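# Thread a bead onto the cord with two arms

## Task

Get at least one bead onto the cord so the cord passes through it, with the bead sitting well away from both plastic-tipped ends.

## Robot and tools

Robot: two arms, left_arm and right_arm, each ending in a parallel two-finger gripper. The fingers point along the gripper's own +z axis and close along its y axis. end_effector_position is the spot between the finger pads, just under 1 cm behind the tips.

Frames: the scene frame has its origin at table-top height, halfway between the arms' nominal bases, with +z up and +x pointing out over the table. left_arm is on the +y side; arm names do not match image left or right. Fixed cameras and the table use the scene frame. Every hand pose, velocity and target of an arm, and its wrist camera pose, is in that arm's own base frame. Calibrated bases in the scene frame: left_arm at (+0.029, +0.268, +0.045) m, quat_wxyz (+1.000, 0, 0, -0.027); right_arm at (-0.012, -0.264, +0.004) m, quat_wxyz (+1.000, 0, 0, +0.009). Both bases have +z up. Reported hand positions can be a few cm off, worse at long reach.

The row: every moving command uses rows of 16 numbers covering both arms, even if only one moves: left_arm x, y, z, qw, qx, qy, qz, opening, then right_arm in the same order. x, y, z is an absolute position in metres in that arm's base frame. The quaternion is an absolute orientation, w first, in the same frame. Opening runs from -1 (closed, 0 mm gap) to +1 (fully open, about 87 mm), with about 69 mm at +0.5, 43 at 0 and 18 at -0.5. An arm that should stay still needs its last reported pose repeated in every row, plus the opening it should keep. Sending 0 is a real opening command, so repeat the present one to leave a gripper alone. To hold an orientation, resend the same quaternion rather than the drifted reported one.

Tools:
- execute_actions(actions, cameras): actions is a list of actions. Each action is a list of 1 to 15 rows, one row per 1/30 s step; a short action holds its final row until 15 steps pass. Any target more than 0.6 m from that gripper's current position along any gripper axis gets the action refused for both arms. An empty actions list just reports state and images.
- move(target, speed, blend, opening_speed, blocking, cameras): drives each gripper in a straight line from its Hand target to the given pose. target is one 16-number row or a list of up to 15 rows, with no 0.6 m limit. speed is in m/s, 0.002 to 2.9, default 0.25, either one value or one per target; turning is capped at twice that in rad/s. blend, in metres, rounds corners at intermediate targets. opening_speed (0.2 or more, scale units per second) ramps the fingers. A new opening in a later target is applied only after arrival there. Paths are capped at 10 s. blocking=false returns after about 0.5 s while the move continues; a new move replaces a running one. Moves do not avoid obstacles or the other arm.
- wait(seconds, cameras): 0 to 10 s, arms hold their last command.
- stop(cameras): brakes a running move.
- zoom_image(camera, region): region [x0, y0, x1, y1] in pixels, at most 504 by 504, from the newest image of cam_high, cam_low, cam_left_wrist or cam_right_wrist. All images are 672x504.
- read_manual(section): licence texts only.
- finished_scene(scene): ends the current scene for good; scene is that scene's integer number. Call it only once the bead stays threaded with the robot let go.

Omitting cameras returns all images, [] returns none, and an unknown name invalidates the call.

Result lines: end_effector_position and end_effector_quat_wxyz per arm; Hand target, where the arm is now being sent, which may fall short of your command, so send the remainder next; Tool commands; grip_measured, on the command's -1 to 1 scale; Joint positions, whose last value is the gripper on a 0 to 1 scale; Joint velocities, reading "within noise" when at rest; Joint torques, where joints 1 to 3 flip sign past ±28 N m. A move adds a "move:" line giving its ending, such as done, off_target, moving, held or fault, plus limits like paced or held. Any arm not named there reached within 10 mm and 2 degrees. Neither done nor off_target tells you about contact.

Behaviour: each step limits commanded orientation to within 40 degrees of the measured one. Friction and weight can leave a gripper low, short or tilted, so check pose after each move and correct tilt. Small moves may fail or go sideways. To grip, command an opening about 0.04 below the grip_measured reading at first contact; less than that holds more gently. Openings there track grip_measured closely.

Avoid: dropping the bead or cord, releasing anything still moving, fast impacts and hard pushes, which grow with speed and with how far the target lies beyond contact. Never let the grippers or fingers press on each other or close on the other arm. The clearance check does not protect gripper against gripper. Do not route paths close to an arm's own base; go around it, since otherwise the shoulder can flip. Nothing may fall or be left off the table. Loose items can occasionally get nudged. Motors heat when holding loads, staying stretched out or pushing at unreachable poses. MOTOR HOT warns at 75 °C, a fault folds the arm away at 90 °C, and at 100 °C it goes limp.

Each tool is called after "Emit:" as name(argument=value, ...) on one line, values as JSON.

## Session

Emit:
execute_actions(actions=[])

Scene clock: 0.00 s.
left_arm: end_effector_position=(+0.3790, +0.0203, +0.0372) grip_measured=+1.000 end_effector_quat_wxyz=(+0.549, -0.028, +0.833, +0.069) | right_arm: end_effector_position=(+0.3703, -0.0417, +0.0308) grip_measured=+1.000 end_effector_quat_wxyz=(+0.548, +0.083, +0.830, -0.061)
Joint positions: left_arm=[-0.027 1.573 0.385 0.784 -0.171 0.019 1] | right_arm=[-0.047 1.575 0.351 0.816 0.151 0.054 1]
Joint velocities: within noise
Joint torques (N m): no reading
Heat: left arm: 34 °C; right arm: 33 °C.
Hand target: left_arm +0.3842, +0.0202, +0.0458; +0.560, -0.029, +0.825, +0.068 | right_arm +0.3757, -0.0419, +0.0394; +0.559, +0.084, +0.822, -0.061
Tool commands: left_gripper/opening=+1.0 right_gripper/opening=+1.0

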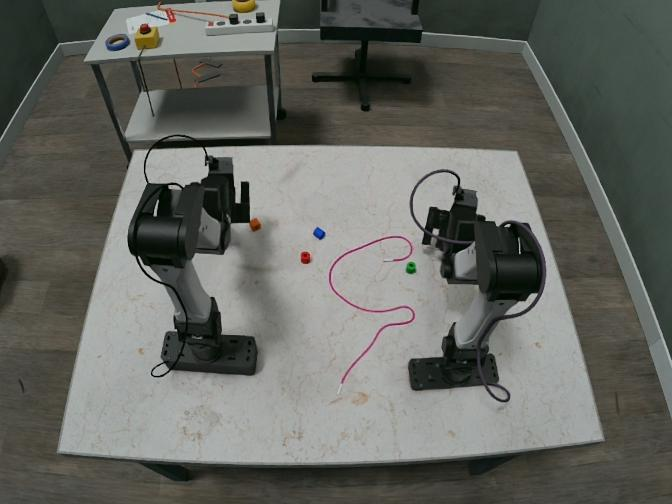

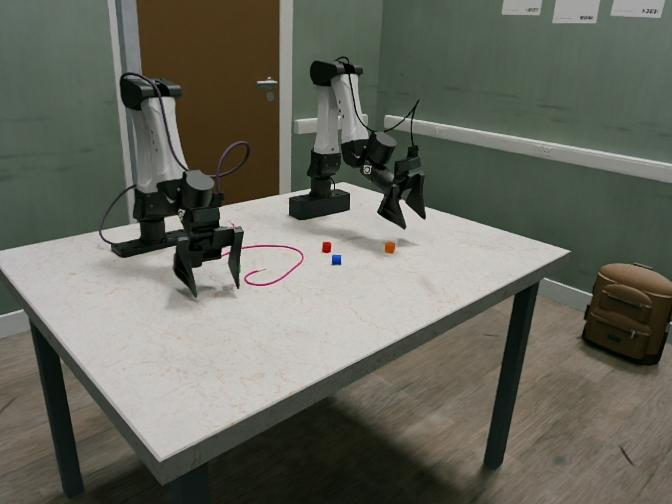

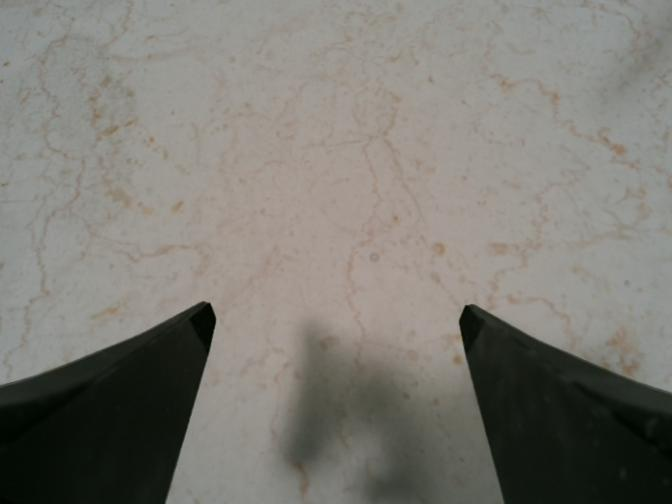

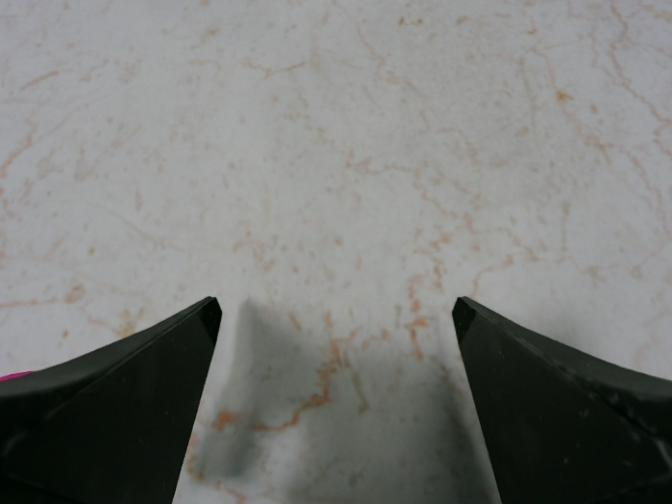

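Emit:
zoom_image(camera="cam_high", region=[240, 200, 450, 400])

Emit:
zoom_image(camera="cam_low", region=[210, 200, 420, 300])

Emit:
zoom_image(camera="cam_high", region=[380, 230, 430, 280])

Scaled by 2.400 from the camera's 672x504 image, which has a finer 960x720 frame.

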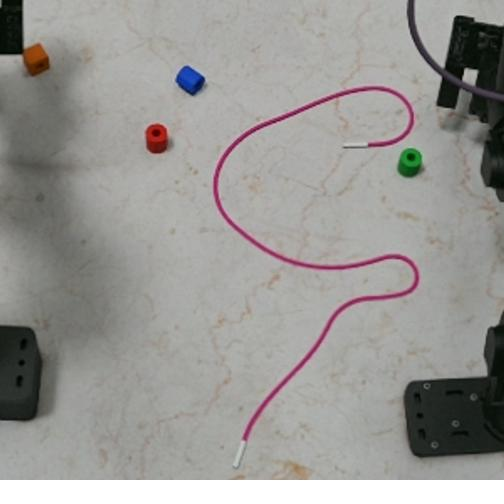

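Scaled by 2.400 from the camera's 672x504 image, which has a finer 960x720 frame.

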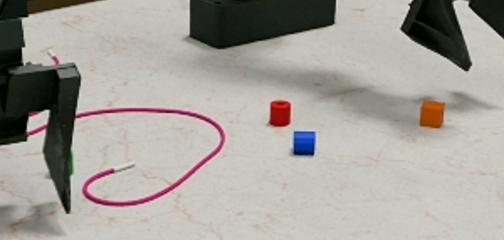

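Scaled by 10.080 from the camera's 672x504 image, which has a finer 960x720 frame.

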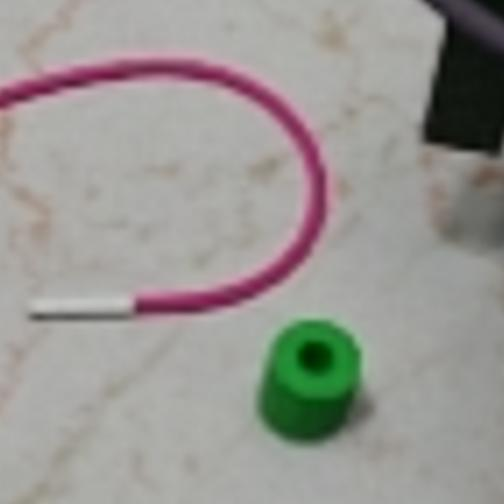

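Emit:
move(target=[0.28, -0.20, 0.14, 0.4226, 0, 0.9063, 0, 1, 0.3703, -0.0417, 0.12, 0.4226, 0, 0.9063, 0, 1])

Scene clock: 5.60 s.
left_arm: end_effector_position=(+0.2737, -0.1962, +0.1307) grip_measured=+1.000 end_effector_quat_wxyz=(+0.412, +0.010, +0.911, +0.003) | right_arm: end_effector_position=(+0.3598, -0.0389, +0.1051) grip_measured=+1.000 end_effector_quat_wxyz=(+0.405, +0.003, +0.914, +0.001)
Joint positions: left_arm=[-0.86 1.362 0.985 -0.552 -0.603 -0.633 1] | right_arm=[-0.15 1.353 0.842 -0.23 -0.111 -0.094 1]
Joint velocities: within noise
Joint torques (N m): left_arm=[-0.08 -3.99 11.04 1.38 -0.5 -0.08] | right_arm=[-0.18 -4.37 11.21 1.63 -0.07 0.1]
Heat: left arm: 36 °C; right arm: 35 °C.
Hand target: left_arm +0.2798, -0.2000, +0.1399; +0.423, +0.000, +0.906, +0.000 | right_arm +0.3698, -0.0416, +0.1202; +0.423, +0.000, +0.906, +0.000
Off the commanded pose: left_arm 0.012 m, 2 deg | right_arm 0.018 m, 2 deg.
move: off_target (left_arm, right_arm)

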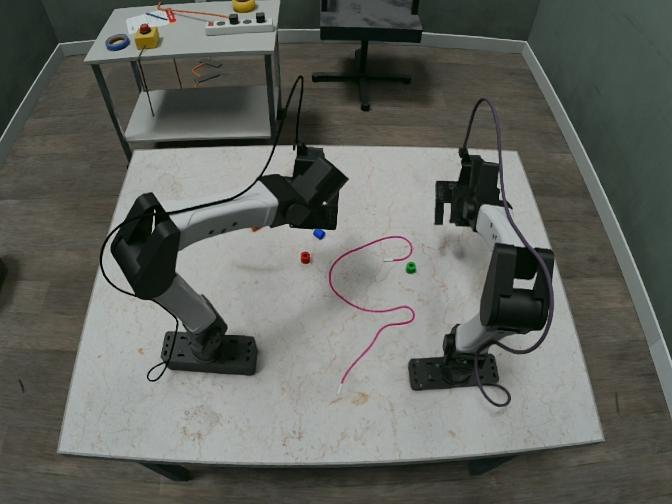

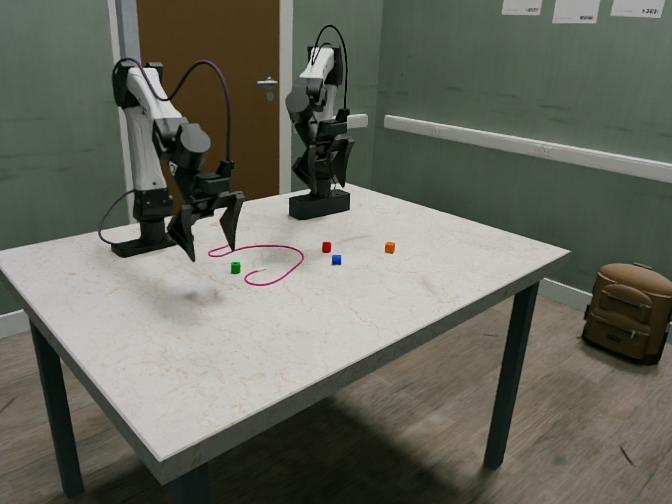

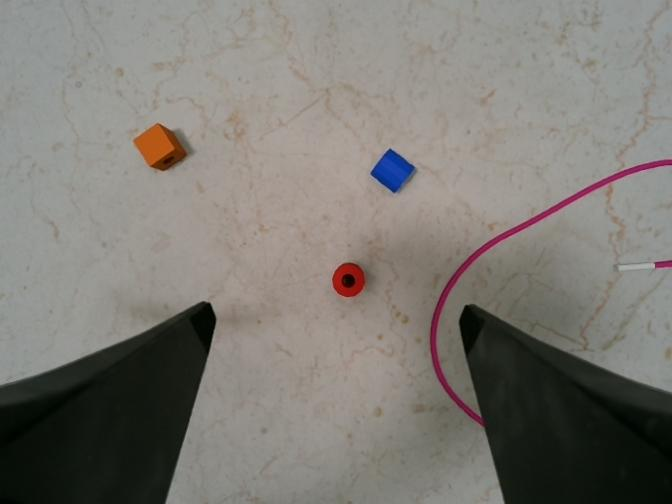

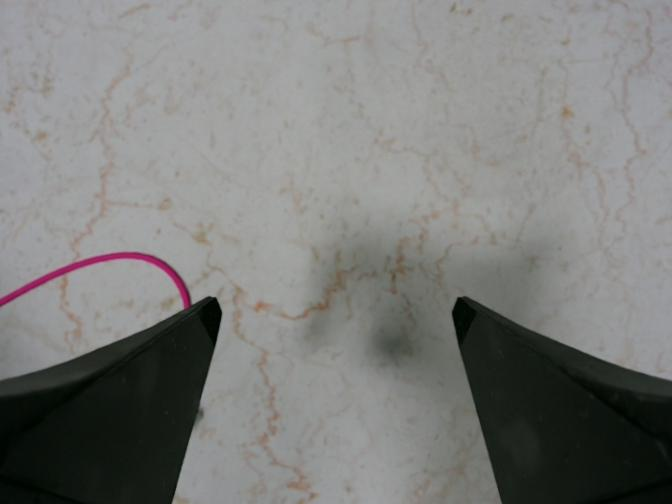

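Emit:
zoom_image(camera="cam_left_wrist", region=[320, 130, 440, 220])

Emit:
zoom_image(camera="cam_left_wrist", region=[580, 220, 672, 290])

Emit:
zoom_image(camera="cam_left_wrist", region=[310, 240, 390, 300])

Emit:
zoom_image(camera="cam_left_wrist", region=[110, 110, 200, 180])

Scaled by 4.200 from the camera's 672x504 image, which has a finer 960x720 frame.

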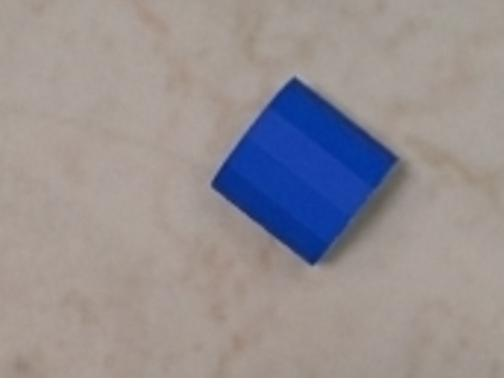

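Scaled by 5.478 from the camera's 672x504 image, which has a finer 960x720 frame.

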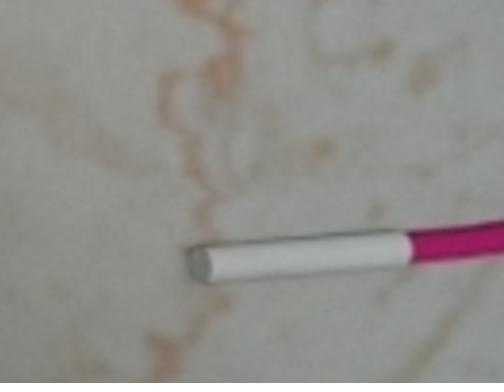

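Scaled by 6.300 from the camera's 672x504 image, which has a finer 960x720 frame.

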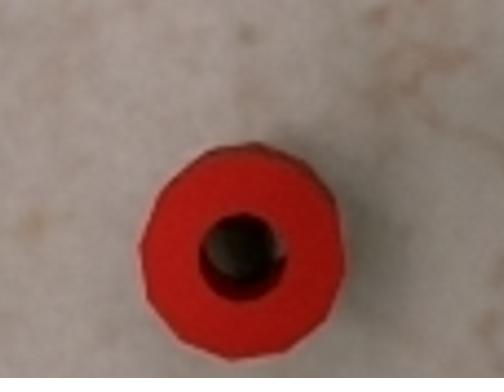

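Scaled by 5.600 from the camera's 672x504 image, which has a finer 960x720 frame.

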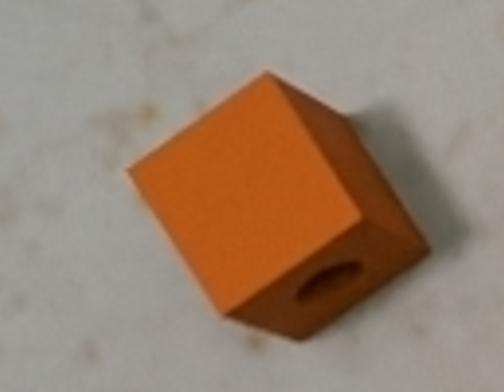

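Emit:
move(target=[0.367, -0.070, 0.10, -0.0418, -0.2837, 0.9579, -0.0124, 0.5, 0.3703, -0.0417, 0.12, 0.4226, 0, 0.9063, 0, 1])

Scene clock: 17.60 s.
left_arm: end_effector_position=(+0.3634, -0.0677, +0.0980) grip_measured=+0.500 end_effector_quat_wxyz=(-0.042, -0.287, +0.957, -0.007) | right_arm: end_effector_position=(+0.3596, -0.0387, +0.1049) grip_measured=+1.000 end_effector_quat_wxyz=(+0.405, +0.003, +0.914, +0.001)
Joint positions: left_arm=[-0.093 2.16 1.961 -1.445 0.045 -0.674 0.75] | right_arm=[-0.15 1.353 0.842 -0.232 -0.112 -0.095 1]
Joint velocities: within noise
Joint torques (N m): left_arm=[-0.16 -9.28 9.47 0.23 0.08 0.06] | right_arm=[-0.2 -4.4 11.21 1.59 -0.11 0.13]
Heat: left arm: 36 °C; right arm: 36 °C.
Hand target: left_arm +0.3670, -0.0700, +0.0999; -0.041, -0.284, +0.958, -0.012 | right_arm +0.3697, -0.0416, +0.1202; +0.423, +0.000, +0.906, +0.000
Off the commanded pose: left_arm 0.005 m, 1 deg | right_arm 0.019 m, 2 deg.
move: off_target (right_arm)

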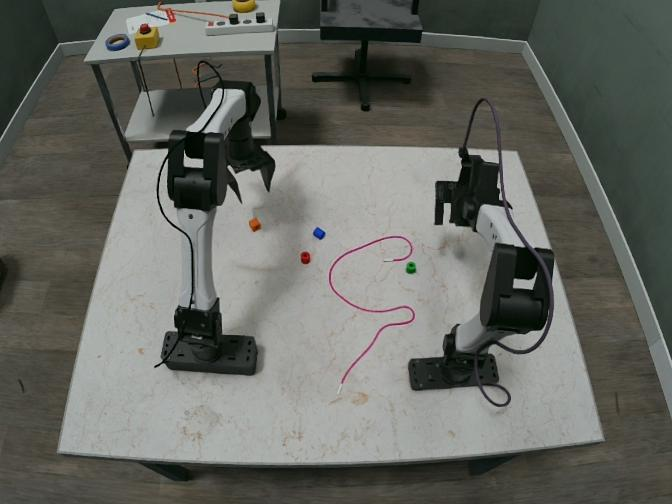

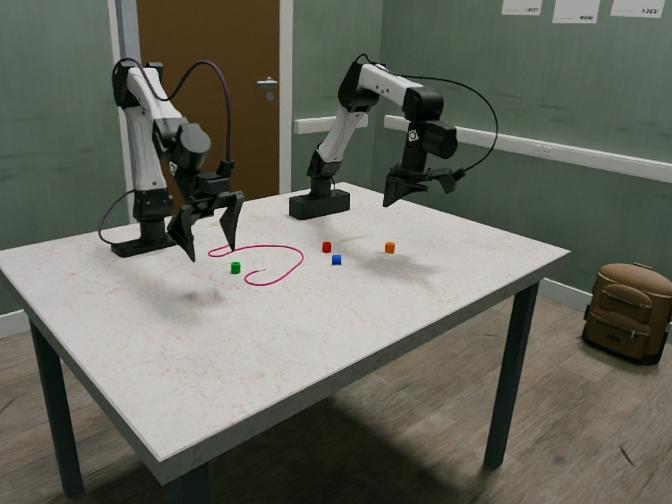

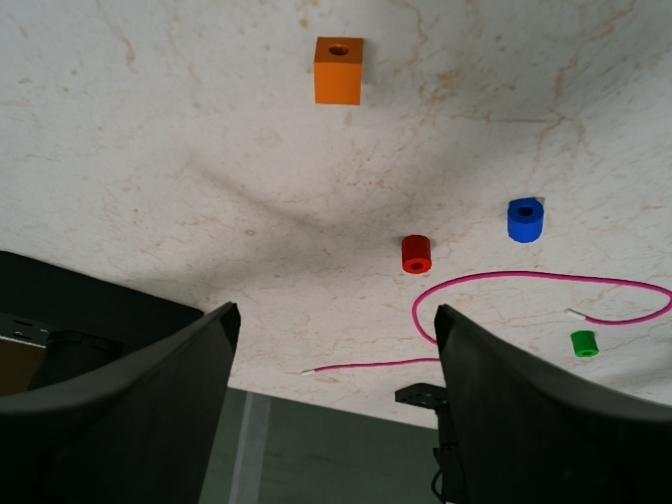

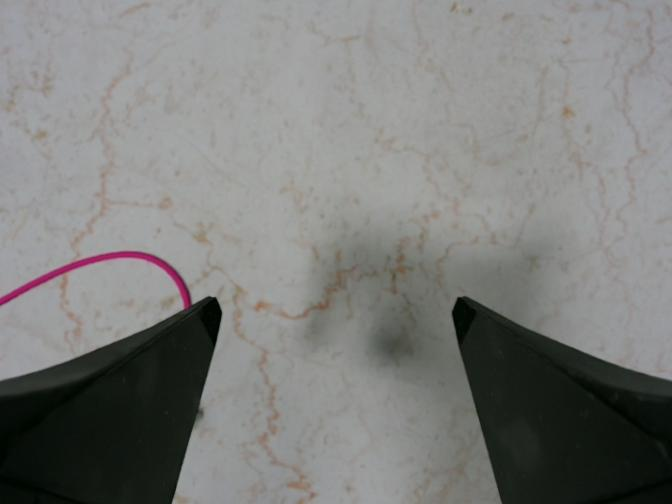

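Emit:
move(target=[0.375, -0.066, 0.01, -0.0418, -0.2837, 0.9579, -0.0124, 0.3, 0.3703, -0.0417, 0.12, 0.4226, 0, 0.9063, 0, 1], speed=0.15, cameras=["cam_left_wrist","cam_low"])

Scene clock: 19.33 s.
left_arm: end_effector_position=(+0.3728, -0.0664, +0.0131) grip_measured=+0.300 end_effector_quat_wxyz=(-0.042, -0.284, +0.958, -0.007) | right_arm: end_effector_position=(+0.3596, -0.0387, +0.1049) grip_measured=+1.000 end_effector_quat_wxyz=(+0.405, +0.003, +0.914, +0.001)
Joint positions: left_arm=[-0.088 2.239 1.749 -1.154 0.045 -0.663 0.65] | right_arm=[-0.15 1.353 0.842 -0.232 -0.112 -0.095 1]
Joint velocities: within noise
Joint torques (N m): left_arm=[0.5 -10.11 6.72 0.42 0.08 0.05] | right_arm=[-0.27 -4.37 11.22 1.6 -0.11 0.11]
Heat: left arm: 36 °C; right arm: 36 °C.
Hand target: left_arm +0.3749, -0.0659, +0.0100; -0.042, -0.284, +0.958, -0.012 | right_arm +0.3697, -0.0416, +0.1202; +0.423, +0.000, +0.906, +0.000
Off the commanded pose: left_arm 0.004 m, 1 deg | right_arm 0.019 m, 2 deg.
move: off_target (right_arm)
Images, in order (width x height): cam_low 672x504, cam_left_wrist 672x504.

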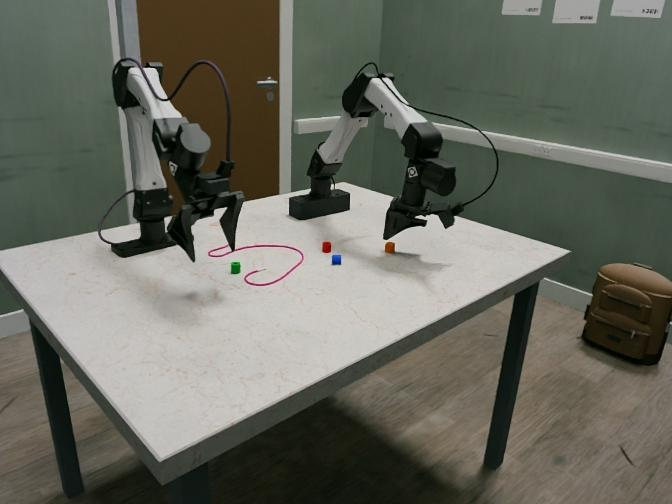

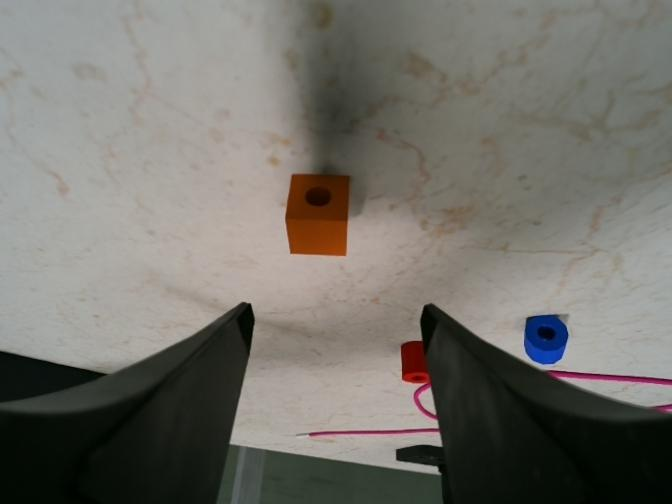

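Emit:
move(target=[0.369, -0.062, -0.022, -0.0418, -0.2837, 0.9579, -0.0124, 0.0, 0.3703, -0.0417, 0.12, 0.4226, 0, 0.9063, 0, 1], speed=0.1, cameras=["cam_left_wrist","cam_low"])

Emit:
zoom_image(camera="cam_low", region=[350, 190, 450, 270])

Scene clock: 20.67 s.
left_arm: end_effector_position=(+0.3681, -0.0627, -0.0174) grip_measured=+0.000 end_effector_quat_wxyz=(-0.040, -0.284, +0.958, -0.009) | right_arm: end_effector_position=(+0.3596, -0.0387, +0.1049) grip_measured=+1.000 end_effector_quat_wxyz=(+0.405, +0.003, +0.914, +0.001)
Joint positions: left_arm=[-0.08 2.253 1.646 -1.032 0.045 -0.655 0.5] | right_arm=[-0.15 1.353 0.842 -0.232 -0.112 -0.095 1]
Joint velocities: within noise
Joint torques (N m): left_arm=[0.47 -9.73 6.23 0.37 0.08 0.05] | right_arm=[-0.27 -4.45 11.15 1.61 -0.07 0.12]
Heat: left arm: 36 °C; right arm: 36 °C.
Hand target: left_arm +0.3689, -0.0620, -0.0220; -0.042, -0.284, +0.958, -0.012 | right_arm +0.3697, -0.0416, +0.1202; +0.423, +0.000, +0.906, +0.000
Off the commanded pose: left_arm 0.005 m, 0 deg | right_arm 0.019 m, 2 deg.
move: off_target (right_arm)
Images, in order (width x height): cam_low 672x504, cam_left_wrist 672x504.

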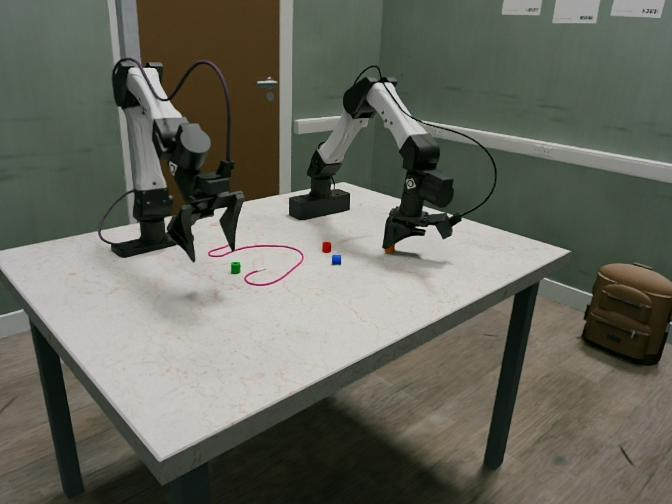

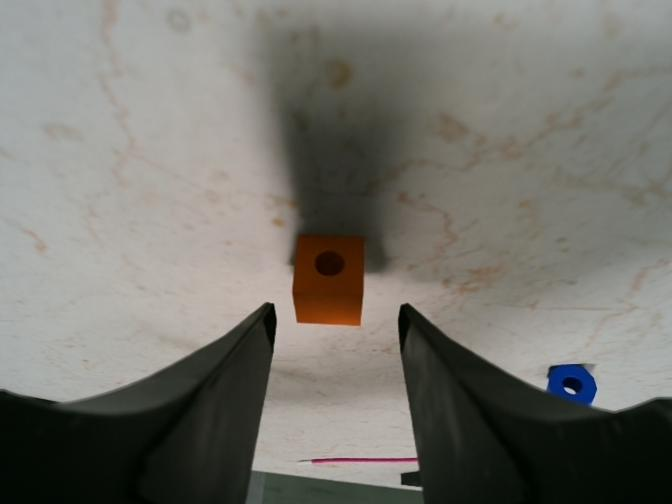

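Scaled by 5.040 from the camera's 672x504 image, which has a finer 960x720 frame.

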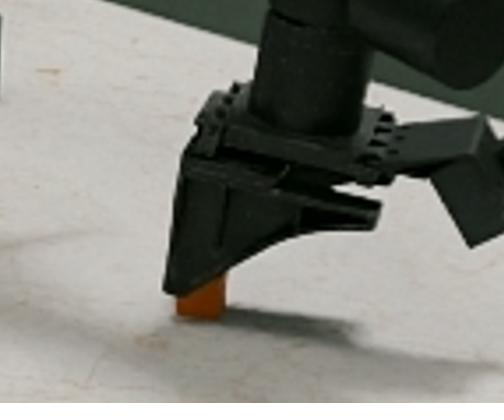

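Emit:
move(target=[[0.375, -0.055, -0.022, -0.0418, -0.2837, 0.9579, -0.0124, 0.0, 0.3703, -0.0417, 0.12, 0.4226, 0, 0.9063, 0, 1],[0.375, -0.055, -0.037, -0.0418, -0.2837, 0.9579, -0.0124, 0.0, 0.3703, -0.0417, 0.12, 0.4226, 0, 0.9063, 0, 1]], speed=0.06, cameras=["cam_left_wrist","cam_low"])

Emit:
zoom_image(camera="cam_low", region=[350, 190, 450, 270])

Scene clock: 21.90 s.
left_arm: end_effector_position=(+0.3717, -0.0545, -0.0327) grip_measured=+0.000 end_effector_quat_wxyz=(-0.044, -0.286, +0.957, -0.008) | right_arm: end_effector_position=(+0.3596, -0.0387, +0.1049) grip_measured=+1.000 end_effector_quat_wxyz=(+0.405, +0.003, +0.914, +0.001)
Joint positions: left_arm=[-0.059 2.294 1.65 -1.003 0.045 -0.637 0.5] | right_arm=[-0.15 1.353 0.842 -0.232 -0.112 -0.095 1]
Joint velocities: within noise
Joint torques (N m): left_arm=[0.03 -9.68 6.91 0.38 0.08 0] | right_arm=[-0.2 -4.37 11.1 1.6 -0.11 0.15]
Heat: left arm: 36 °C; right arm: 37 °C.
Hand target: left_arm +0.3749, -0.0549, -0.0370; -0.042, -0.284, +0.958, -0.012 | right_arm +0.3697, -0.0416, +0.1202; +0.423, +0.000, +0.906, +0.000
Off the commanded pose: left_arm 0.005 m, 1 deg | right_arm 0.019 m, 2 deg.
move: off_target (right_arm)
Images, in order (width x height): cam_low 672x504, cam_left_wrist 672x504.

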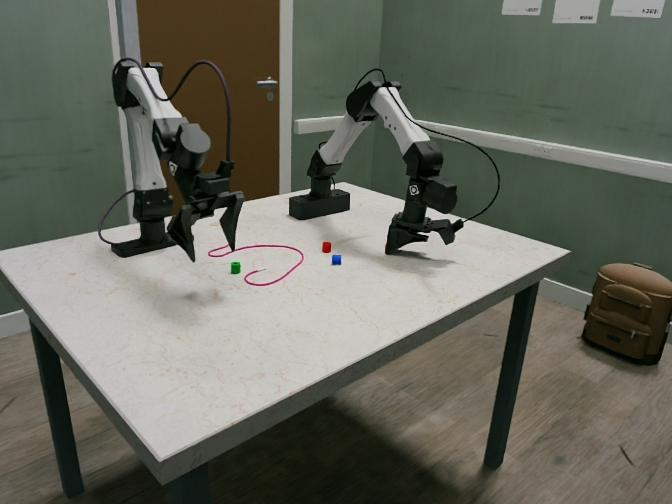

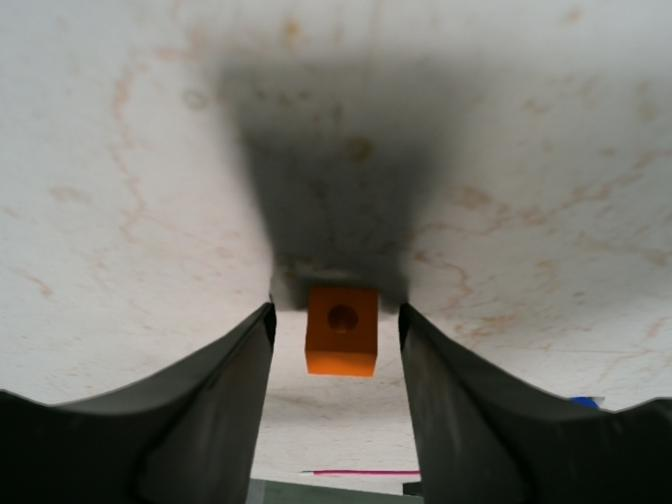

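Scaled by 5.040 from the camera's 672x504 image, which has a finer 960x720 frame.

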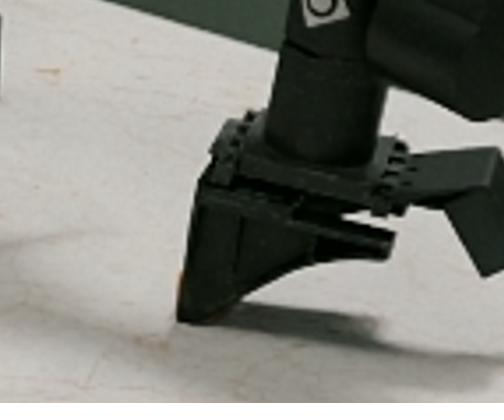

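Emit:
move(target=[0.375, -0.055, -0.037, -0.0418, -0.2837, 0.9579, -0.0124, -0.5, 0.3703, -0.0417, 0.12, 0.4226, 0, 0.9063, 0, 1], opening_speed=0.5, cameras=["cam_left_wrist","cam_low"])

Emit:
zoom_image(camera="cam_low", region=[350, 190, 450, 270])

Scene clock: 23.33 s.
left_arm: end_effector_position=(+0.3723, -0.0546, -0.0329) grip_measured=-0.415 end_effector_quat_wxyz=(-0.042, -0.285, +0.957, -0.009) | right_arm: end_effector_position=(+0.3596, -0.0387, +0.1049) grip_measured=+1.000 end_effector_quat_wxyz=(+0.405, +0.003, +0.914, +0.001)
Joint positions: left_arm=[-0.059 2.294 1.65 -1 0.045 -0.636 0.293] | right_arm=[-0.15 1.353 0.842 -0.232 -0.112 -0.095 1]
Joint velocities: within noise
Joint torques (N m): left_arm=[0.18 -9.66 6.99 0.39 0.07 0.04] | right_arm=[-0.16 -4.48 11.21 1.59 -0.1 0.12]
Heat: left arm: 36 °C; right arm: 37 °C.
Hand target: left_arm +0.3749, -0.0550, -0.0370; -0.042, -0.284, +0.958, -0.012 | right_arm +0.3697, -0.0416, +0.1202; +0.423, +0.000, +0.906, +0.000
Off the commanded pose: left_arm 0.005 m, 0 deg | right_arm 0.019 m, 2 deg.
move: off_target (right_arm)
Images, in order (width x height): cam_low 672x504, cam_left_wrist 672x504.

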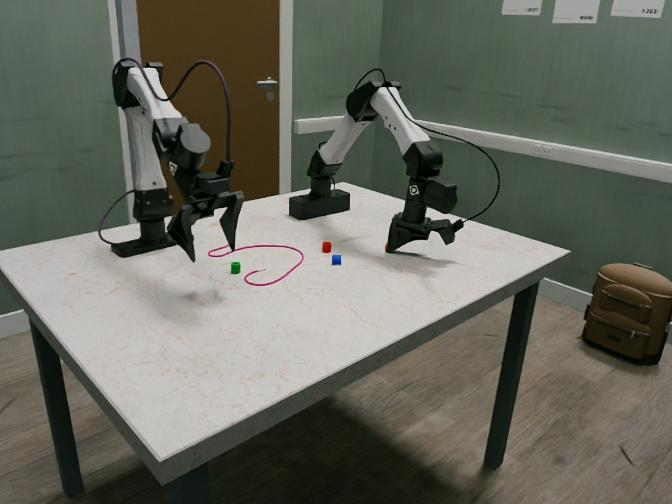

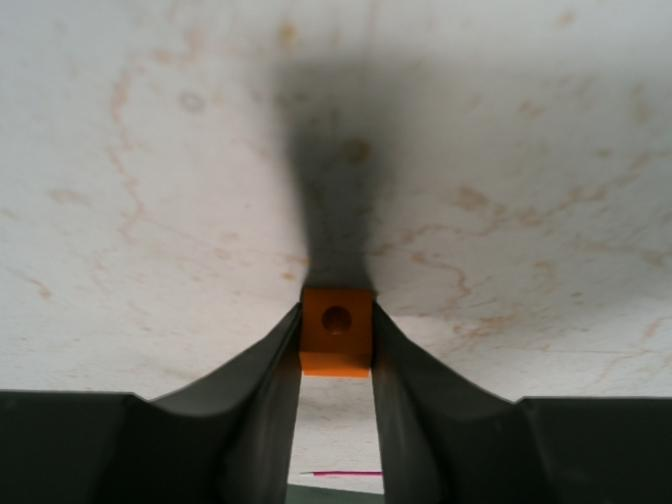

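Scaled by 5.040 from the camera's 672x504 image, which has a finer 960x720 frame.

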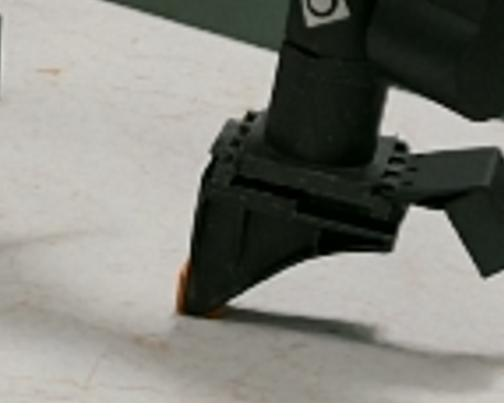

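Emit:
move(target=[[0.375, -0.055, -0.02, -0.0418, -0.2837, 0.9579, -0.0124, -0.5, 0.33, 0.0, 0.12, 0.4993, -0.4034, 0.7130, 0.2824, 0.0],[0.375, -0.055, -0.02, -0.0418, -0.2837, 0.9579, -0.0124, -0.5, 0.298, 0.055, 0.07, 0.4993, -0.4034, 0.7130, 0.2824, 0.0]], speed=0.15)

Scene clock: 29.40 s.
left_arm: end_effector_position=(+0.3664, -0.0543, -0.0299) grip_measured=-0.415 end_effector_quat_wxyz=(-0.055, -0.285, +0.957, -0.004) | right_arm: end_effector_position=(+0.2977, +0.0528, +0.0670) grip_measured=+0.000 end_effector_quat_wxyz=(+0.493, -0.396, +0.719, +0.289)
Joint positions: left_arm=[-0.059 2.294 1.656 -1.033 0.045 -0.636 0.293] | right_arm=[-0.333 1.465 0.617 -0.222 -1.164 -1.008 0.5]
Joint velocities: within noise
Joint torques (N m): left_arm=[0.25 -11.89 8.77 0.16 0.06 0.06] | right_arm=[1.11 -6.01 5.04 1.16 -0.4 0.25]
Heat: left arm: 37 °C; right arm: 37 °C.
Hand target: left_arm +0.3748, -0.0549, -0.0200; -0.042, -0.284, +0.958, -0.012 | right_arm +0.2979, +0.0550, +0.0700; +0.499, -0.404, +0.713, +0.283
Off the commanded pose: left_arm 0.013 m, 2 deg | right_arm 0.004 m, 1 deg.
move: off_target (left_arm)

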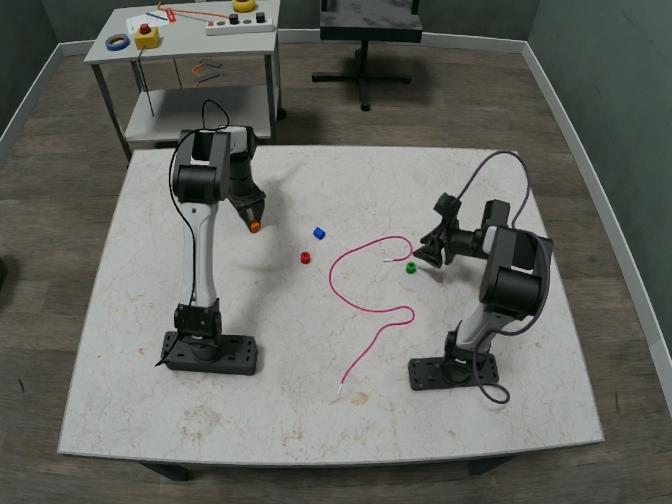

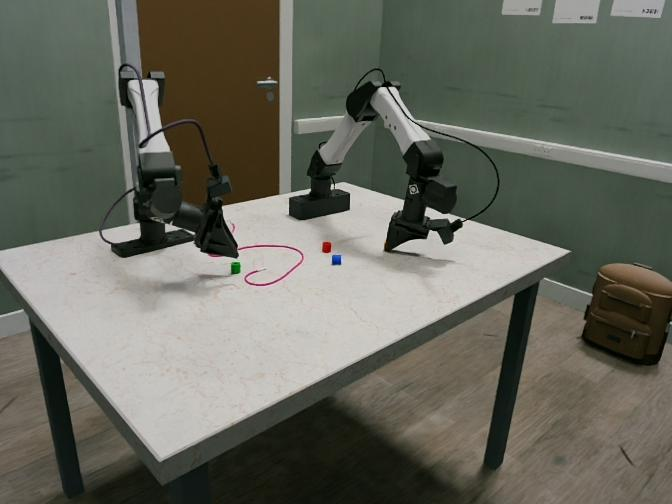

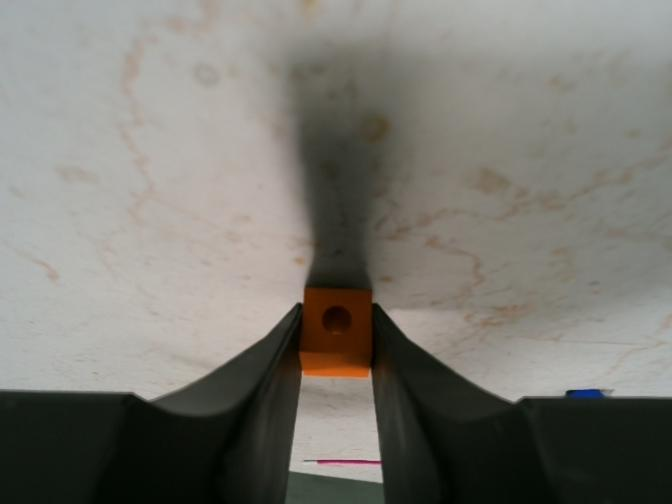

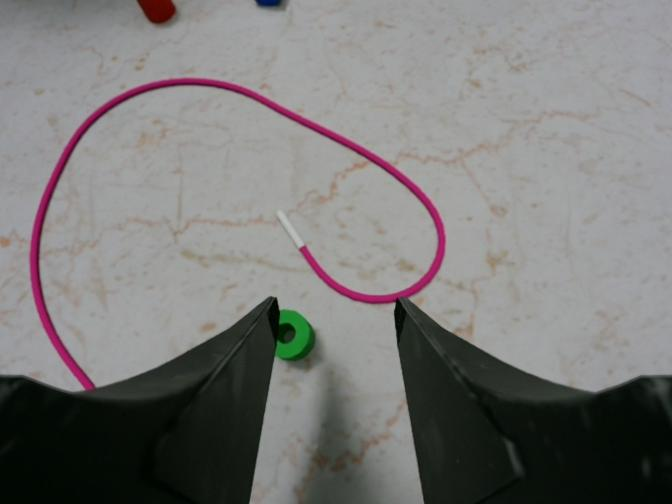

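Emit:
move(target=[0.375, -0.055, -0.037, -0.0418, -0.2837, 0.9579, -0.0124, -0.5, 0.310, 0.0935, 0.045, 0.2253, -0.4756, 0.8407, 0.1274, 0.0], speed=0.15, cameras=["cam_right_wrist","cam_low"])

Scene clock: 33.40 s.
left_arm: end_effector_position=(+0.3745, -0.0548, -0.0317) grip_measured=-0.415 end_effector_quat_wxyz=(-0.039, -0.285, +0.958, -0.010) | right_arm: end_effector_position=(+0.2993, +0.0905, +0.0357) grip_measured=+0.000 end_effector_quat_wxyz=(+0.214, -0.475, +0.843, +0.132)
Joint positions: left_arm=[-0.059 2.294 1.656 -1 0.045 -0.636 0.293] | right_arm=[0.167 1.588 0.948 -0.598 -0.391 -0.793 0.5]
Joint velocities: within noise
Joint torques (N m): left_arm=[0.2 -9.73 6.31 0.42 0.06 0.05] | right_arm=[0.84 -5.23 10.14 0.83 -0.15 0.26]
Heat: left arm: 38 °C; right arm: 37 °C.
Hand target: left_arm +0.3749, -0.0550, -0.0369; -0.042, -0.284, +0.958, -0.012 | right_arm +0.3097, +0.0935, +0.0451; +0.226, -0.476, +0.841, +0.127
Off the commanded pose: left_arm 0.005 m, 0 deg | right_arm 0.015 m, 1 deg.
move: off_target (right_arm)
Images, in order (width x height): cam_low 672x504, cam_right_wrist 672x504.

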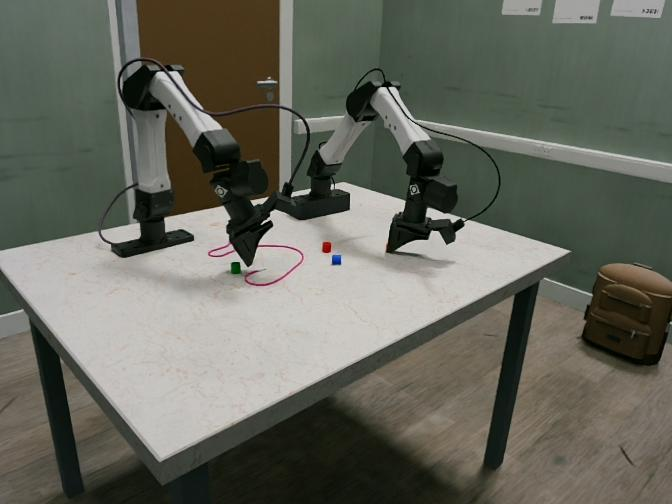

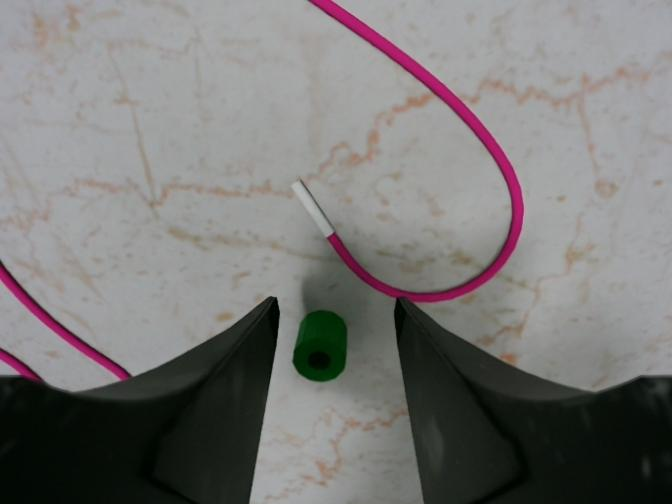

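Emit:
move(target=[0.375, -0.055, -0.037, -0.0418, -0.2837, 0.9579, -0.0124, -0.5, 0.318, 0.096, 0.025, 0.2253, -0.4756, 0.8407, 0.1274, 0.0], speed=0.08, cameras=["cam_right_wrist","cam_low"])

Scene clock: 34.80 s.
left_arm: end_effector_position=(+0.3746, -0.0548, -0.0317) grip_measured=-0.415 end_effector_quat_wxyz=(-0.039, -0.285, +0.958, -0.010) | right_arm: end_effector_position=(+0.3075, +0.0916, +0.0201) grip_measured=+0.000 end_effector_quat_wxyz=(+0.210, -0.473, +0.845, +0.133)
Joint positions: left_arm=[-0.059 2.294 1.656 -1 0.045 -0.636 0.293] | right_arm=[0.167 1.651 0.948 -0.541 -0.389 -0.789 0.5]
Joint velocities: within noise
Joint torques (N m): left_arm=[0.2 -9.74 6.24 0.39 0.06 0.06] | right_arm=[1.13 -5.76 8.23 1.08 -0.17 0.24]
Heat: left arm: 38 °C; right arm: 37 °C.
Hand target: left_arm +0.3749, -0.0550, -0.0370; -0.042, -0.284, +0.958, -0.012 | right_arm +0.3177, +0.0959, +0.0253; +0.225, -0.476, +0.841, +0.127
Off the commanded pose: left_arm 0.005 m, 0 deg | right_arm 0.012 m, 2 deg.
move: off_target (right_arm)
Images, in order (width x height): cam_low 672x504, cam_right_wrist 672x504.

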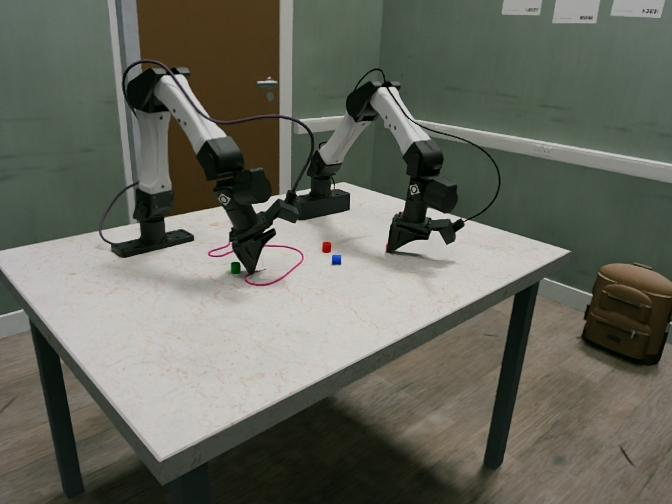

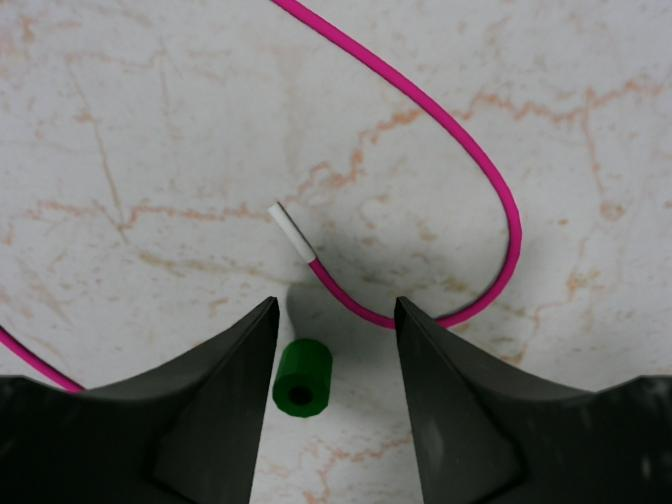

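Emit:
move(target=[0.375, -0.055, -0.037, -0.0418, -0.2837, 0.9579, -0.0124, -0.5, 0.318, 0.096, 0.012, 0.2253, -0.4756, 0.8407, 0.1274, 0.0], speed=0.05, cameras=["cam_right_wrist","cam_low"])

Emit:
zoom_image(camera="cam_low", region=[210, 230, 290, 290])

Scene clock: 36.07 s.
left_arm: end_effector_position=(+0.3746, -0.0548, -0.0317) grip_measured=-0.415 end_effector_quat_wxyz=(-0.039, -0.285, +0.958, -0.010) | right_arm: end_effector_position=(+0.3182, +0.0934, +0.0153) grip_measured=+0.000 end_effector_quat_wxyz=(+0.223, -0.475, +0.842, +0.128)
Joint positions: left_arm=[-0.059 2.294 1.656 -1 0.045 -0.636 0.293] | right_arm=[0.167 1.677 0.948 -0.486 -0.388 -0.789 0.5]
Joint velocities: within noise
Joint torques (N m): left_arm=[0.13 -9.66 6.22 0.38 0.06 0.04] | right_arm=[1.2 -5.97 5.23 1.13 -0.15 0.24]
Heat: left arm: 38 °C; right arm: 37 °C.
Hand target: left_arm +0.3749, -0.0550, -0.0370; -0.042, -0.284, +0.958, -0.012 | right_arm +0.3179, +0.0959, +0.0121; +0.225, -0.476, +0.841, +0.127
Off the commanded pose: left_arm 0.005 m, 0 deg | right_arm 0.004 m, 0 deg.
move: done
Images, in order (width x height): cam_low 672x504, cam_right_wrist 672x504.

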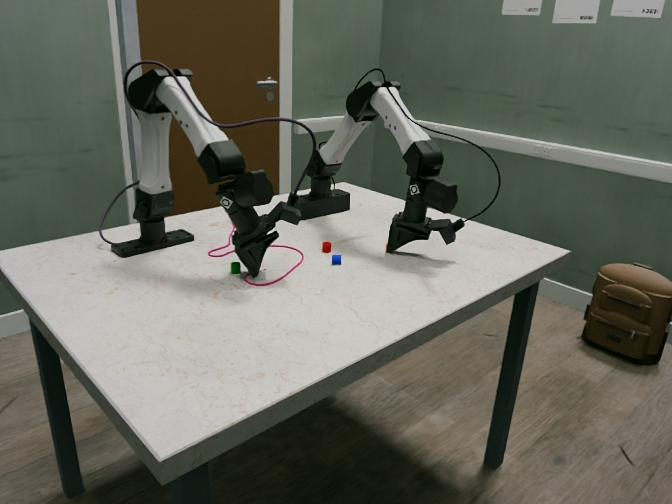

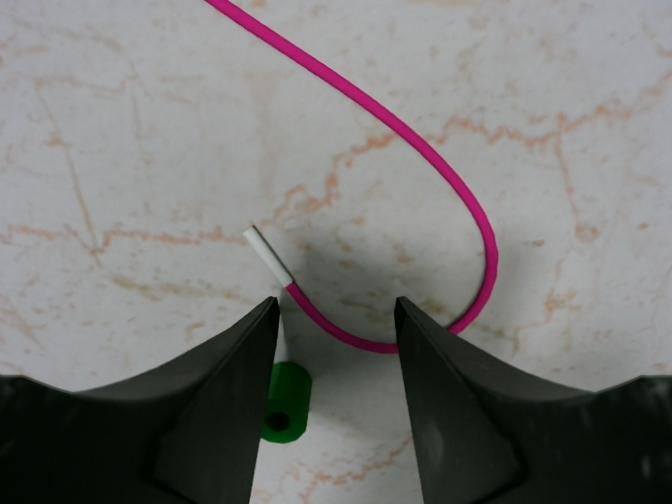

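Scaled by 6.300 from the camera's 672x504 image, which has a finer 960x720 frame.

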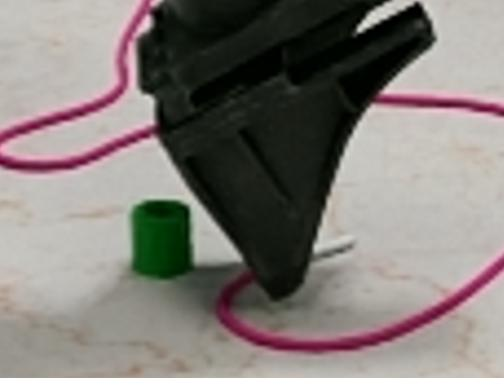

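Emit:
move(target=[0.375, -0.055, -0.037, -0.0418, -0.2837, 0.9579, -0.0124, -0.5, 0.309, 0.101, 0.008, 0.2253, -0.4756, 0.8407, 0.1274, 0.0], speed=0.05, cameras=["cam_right_wrist","cam_low"])

Emit:
zoom_image(camera="cam_low", region=[210, 230, 290, 290])

Scene clock: 37.33 s.
left_arm: end_effector_position=(+0.3746, -0.0548, -0.0317) grip_measured=-0.415 end_effector_quat_wxyz=(-0.039, -0.285, +0.958, -0.010) | right_arm: end_effector_position=(+0.3128, +0.0965, +0.0102) grip_measured=+0.000 end_effector_quat_wxyz=(+0.222, -0.474, +0.843, +0.123)
Joint positions: left_arm=[-0.059 2.294 1.656 -1 0.045 -0.636 0.293] | right_arm=[0.187 1.666 0.914 -0.454 -0.372 -0.768 0.5]
Joint velocities: within noise
Joint torques (N m): left_arm=[0.2 -9.73 6.31 0.39 0.07 0.04] | right_arm=[1.44 -6.78 4.52 1.14 -0.23 0.26]
Heat: left arm: 38 °C; right arm: 37 °C.
Hand target: left_arm +0.3749, -0.0550, -0.0370; -0.042, -0.284, +0.958, -0.012 | right_arm +0.3090, +0.1010, +0.0081; +0.225, -0.476, +0.841, +0.128
Off the commanded pose: left_arm 0.005 m, 0 deg | right_arm 0.006 m, 1 deg.
move: done
Images, in order (width x height): cam_low 672x504, cam_right_wrist 672x504.

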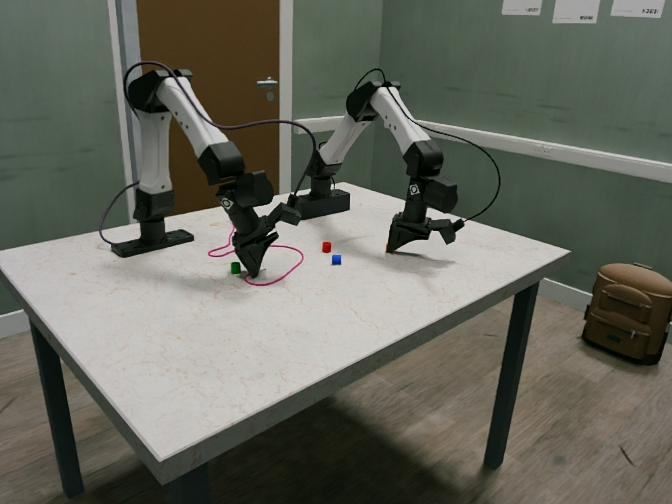

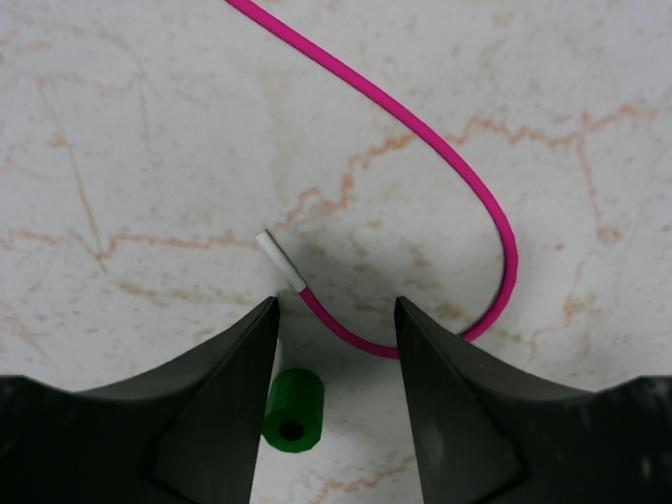

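Scaled by 6.300 from the camera's 672x504 image, which has a finer 960x720 frame.

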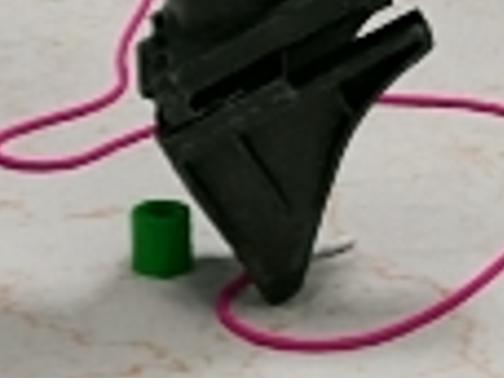

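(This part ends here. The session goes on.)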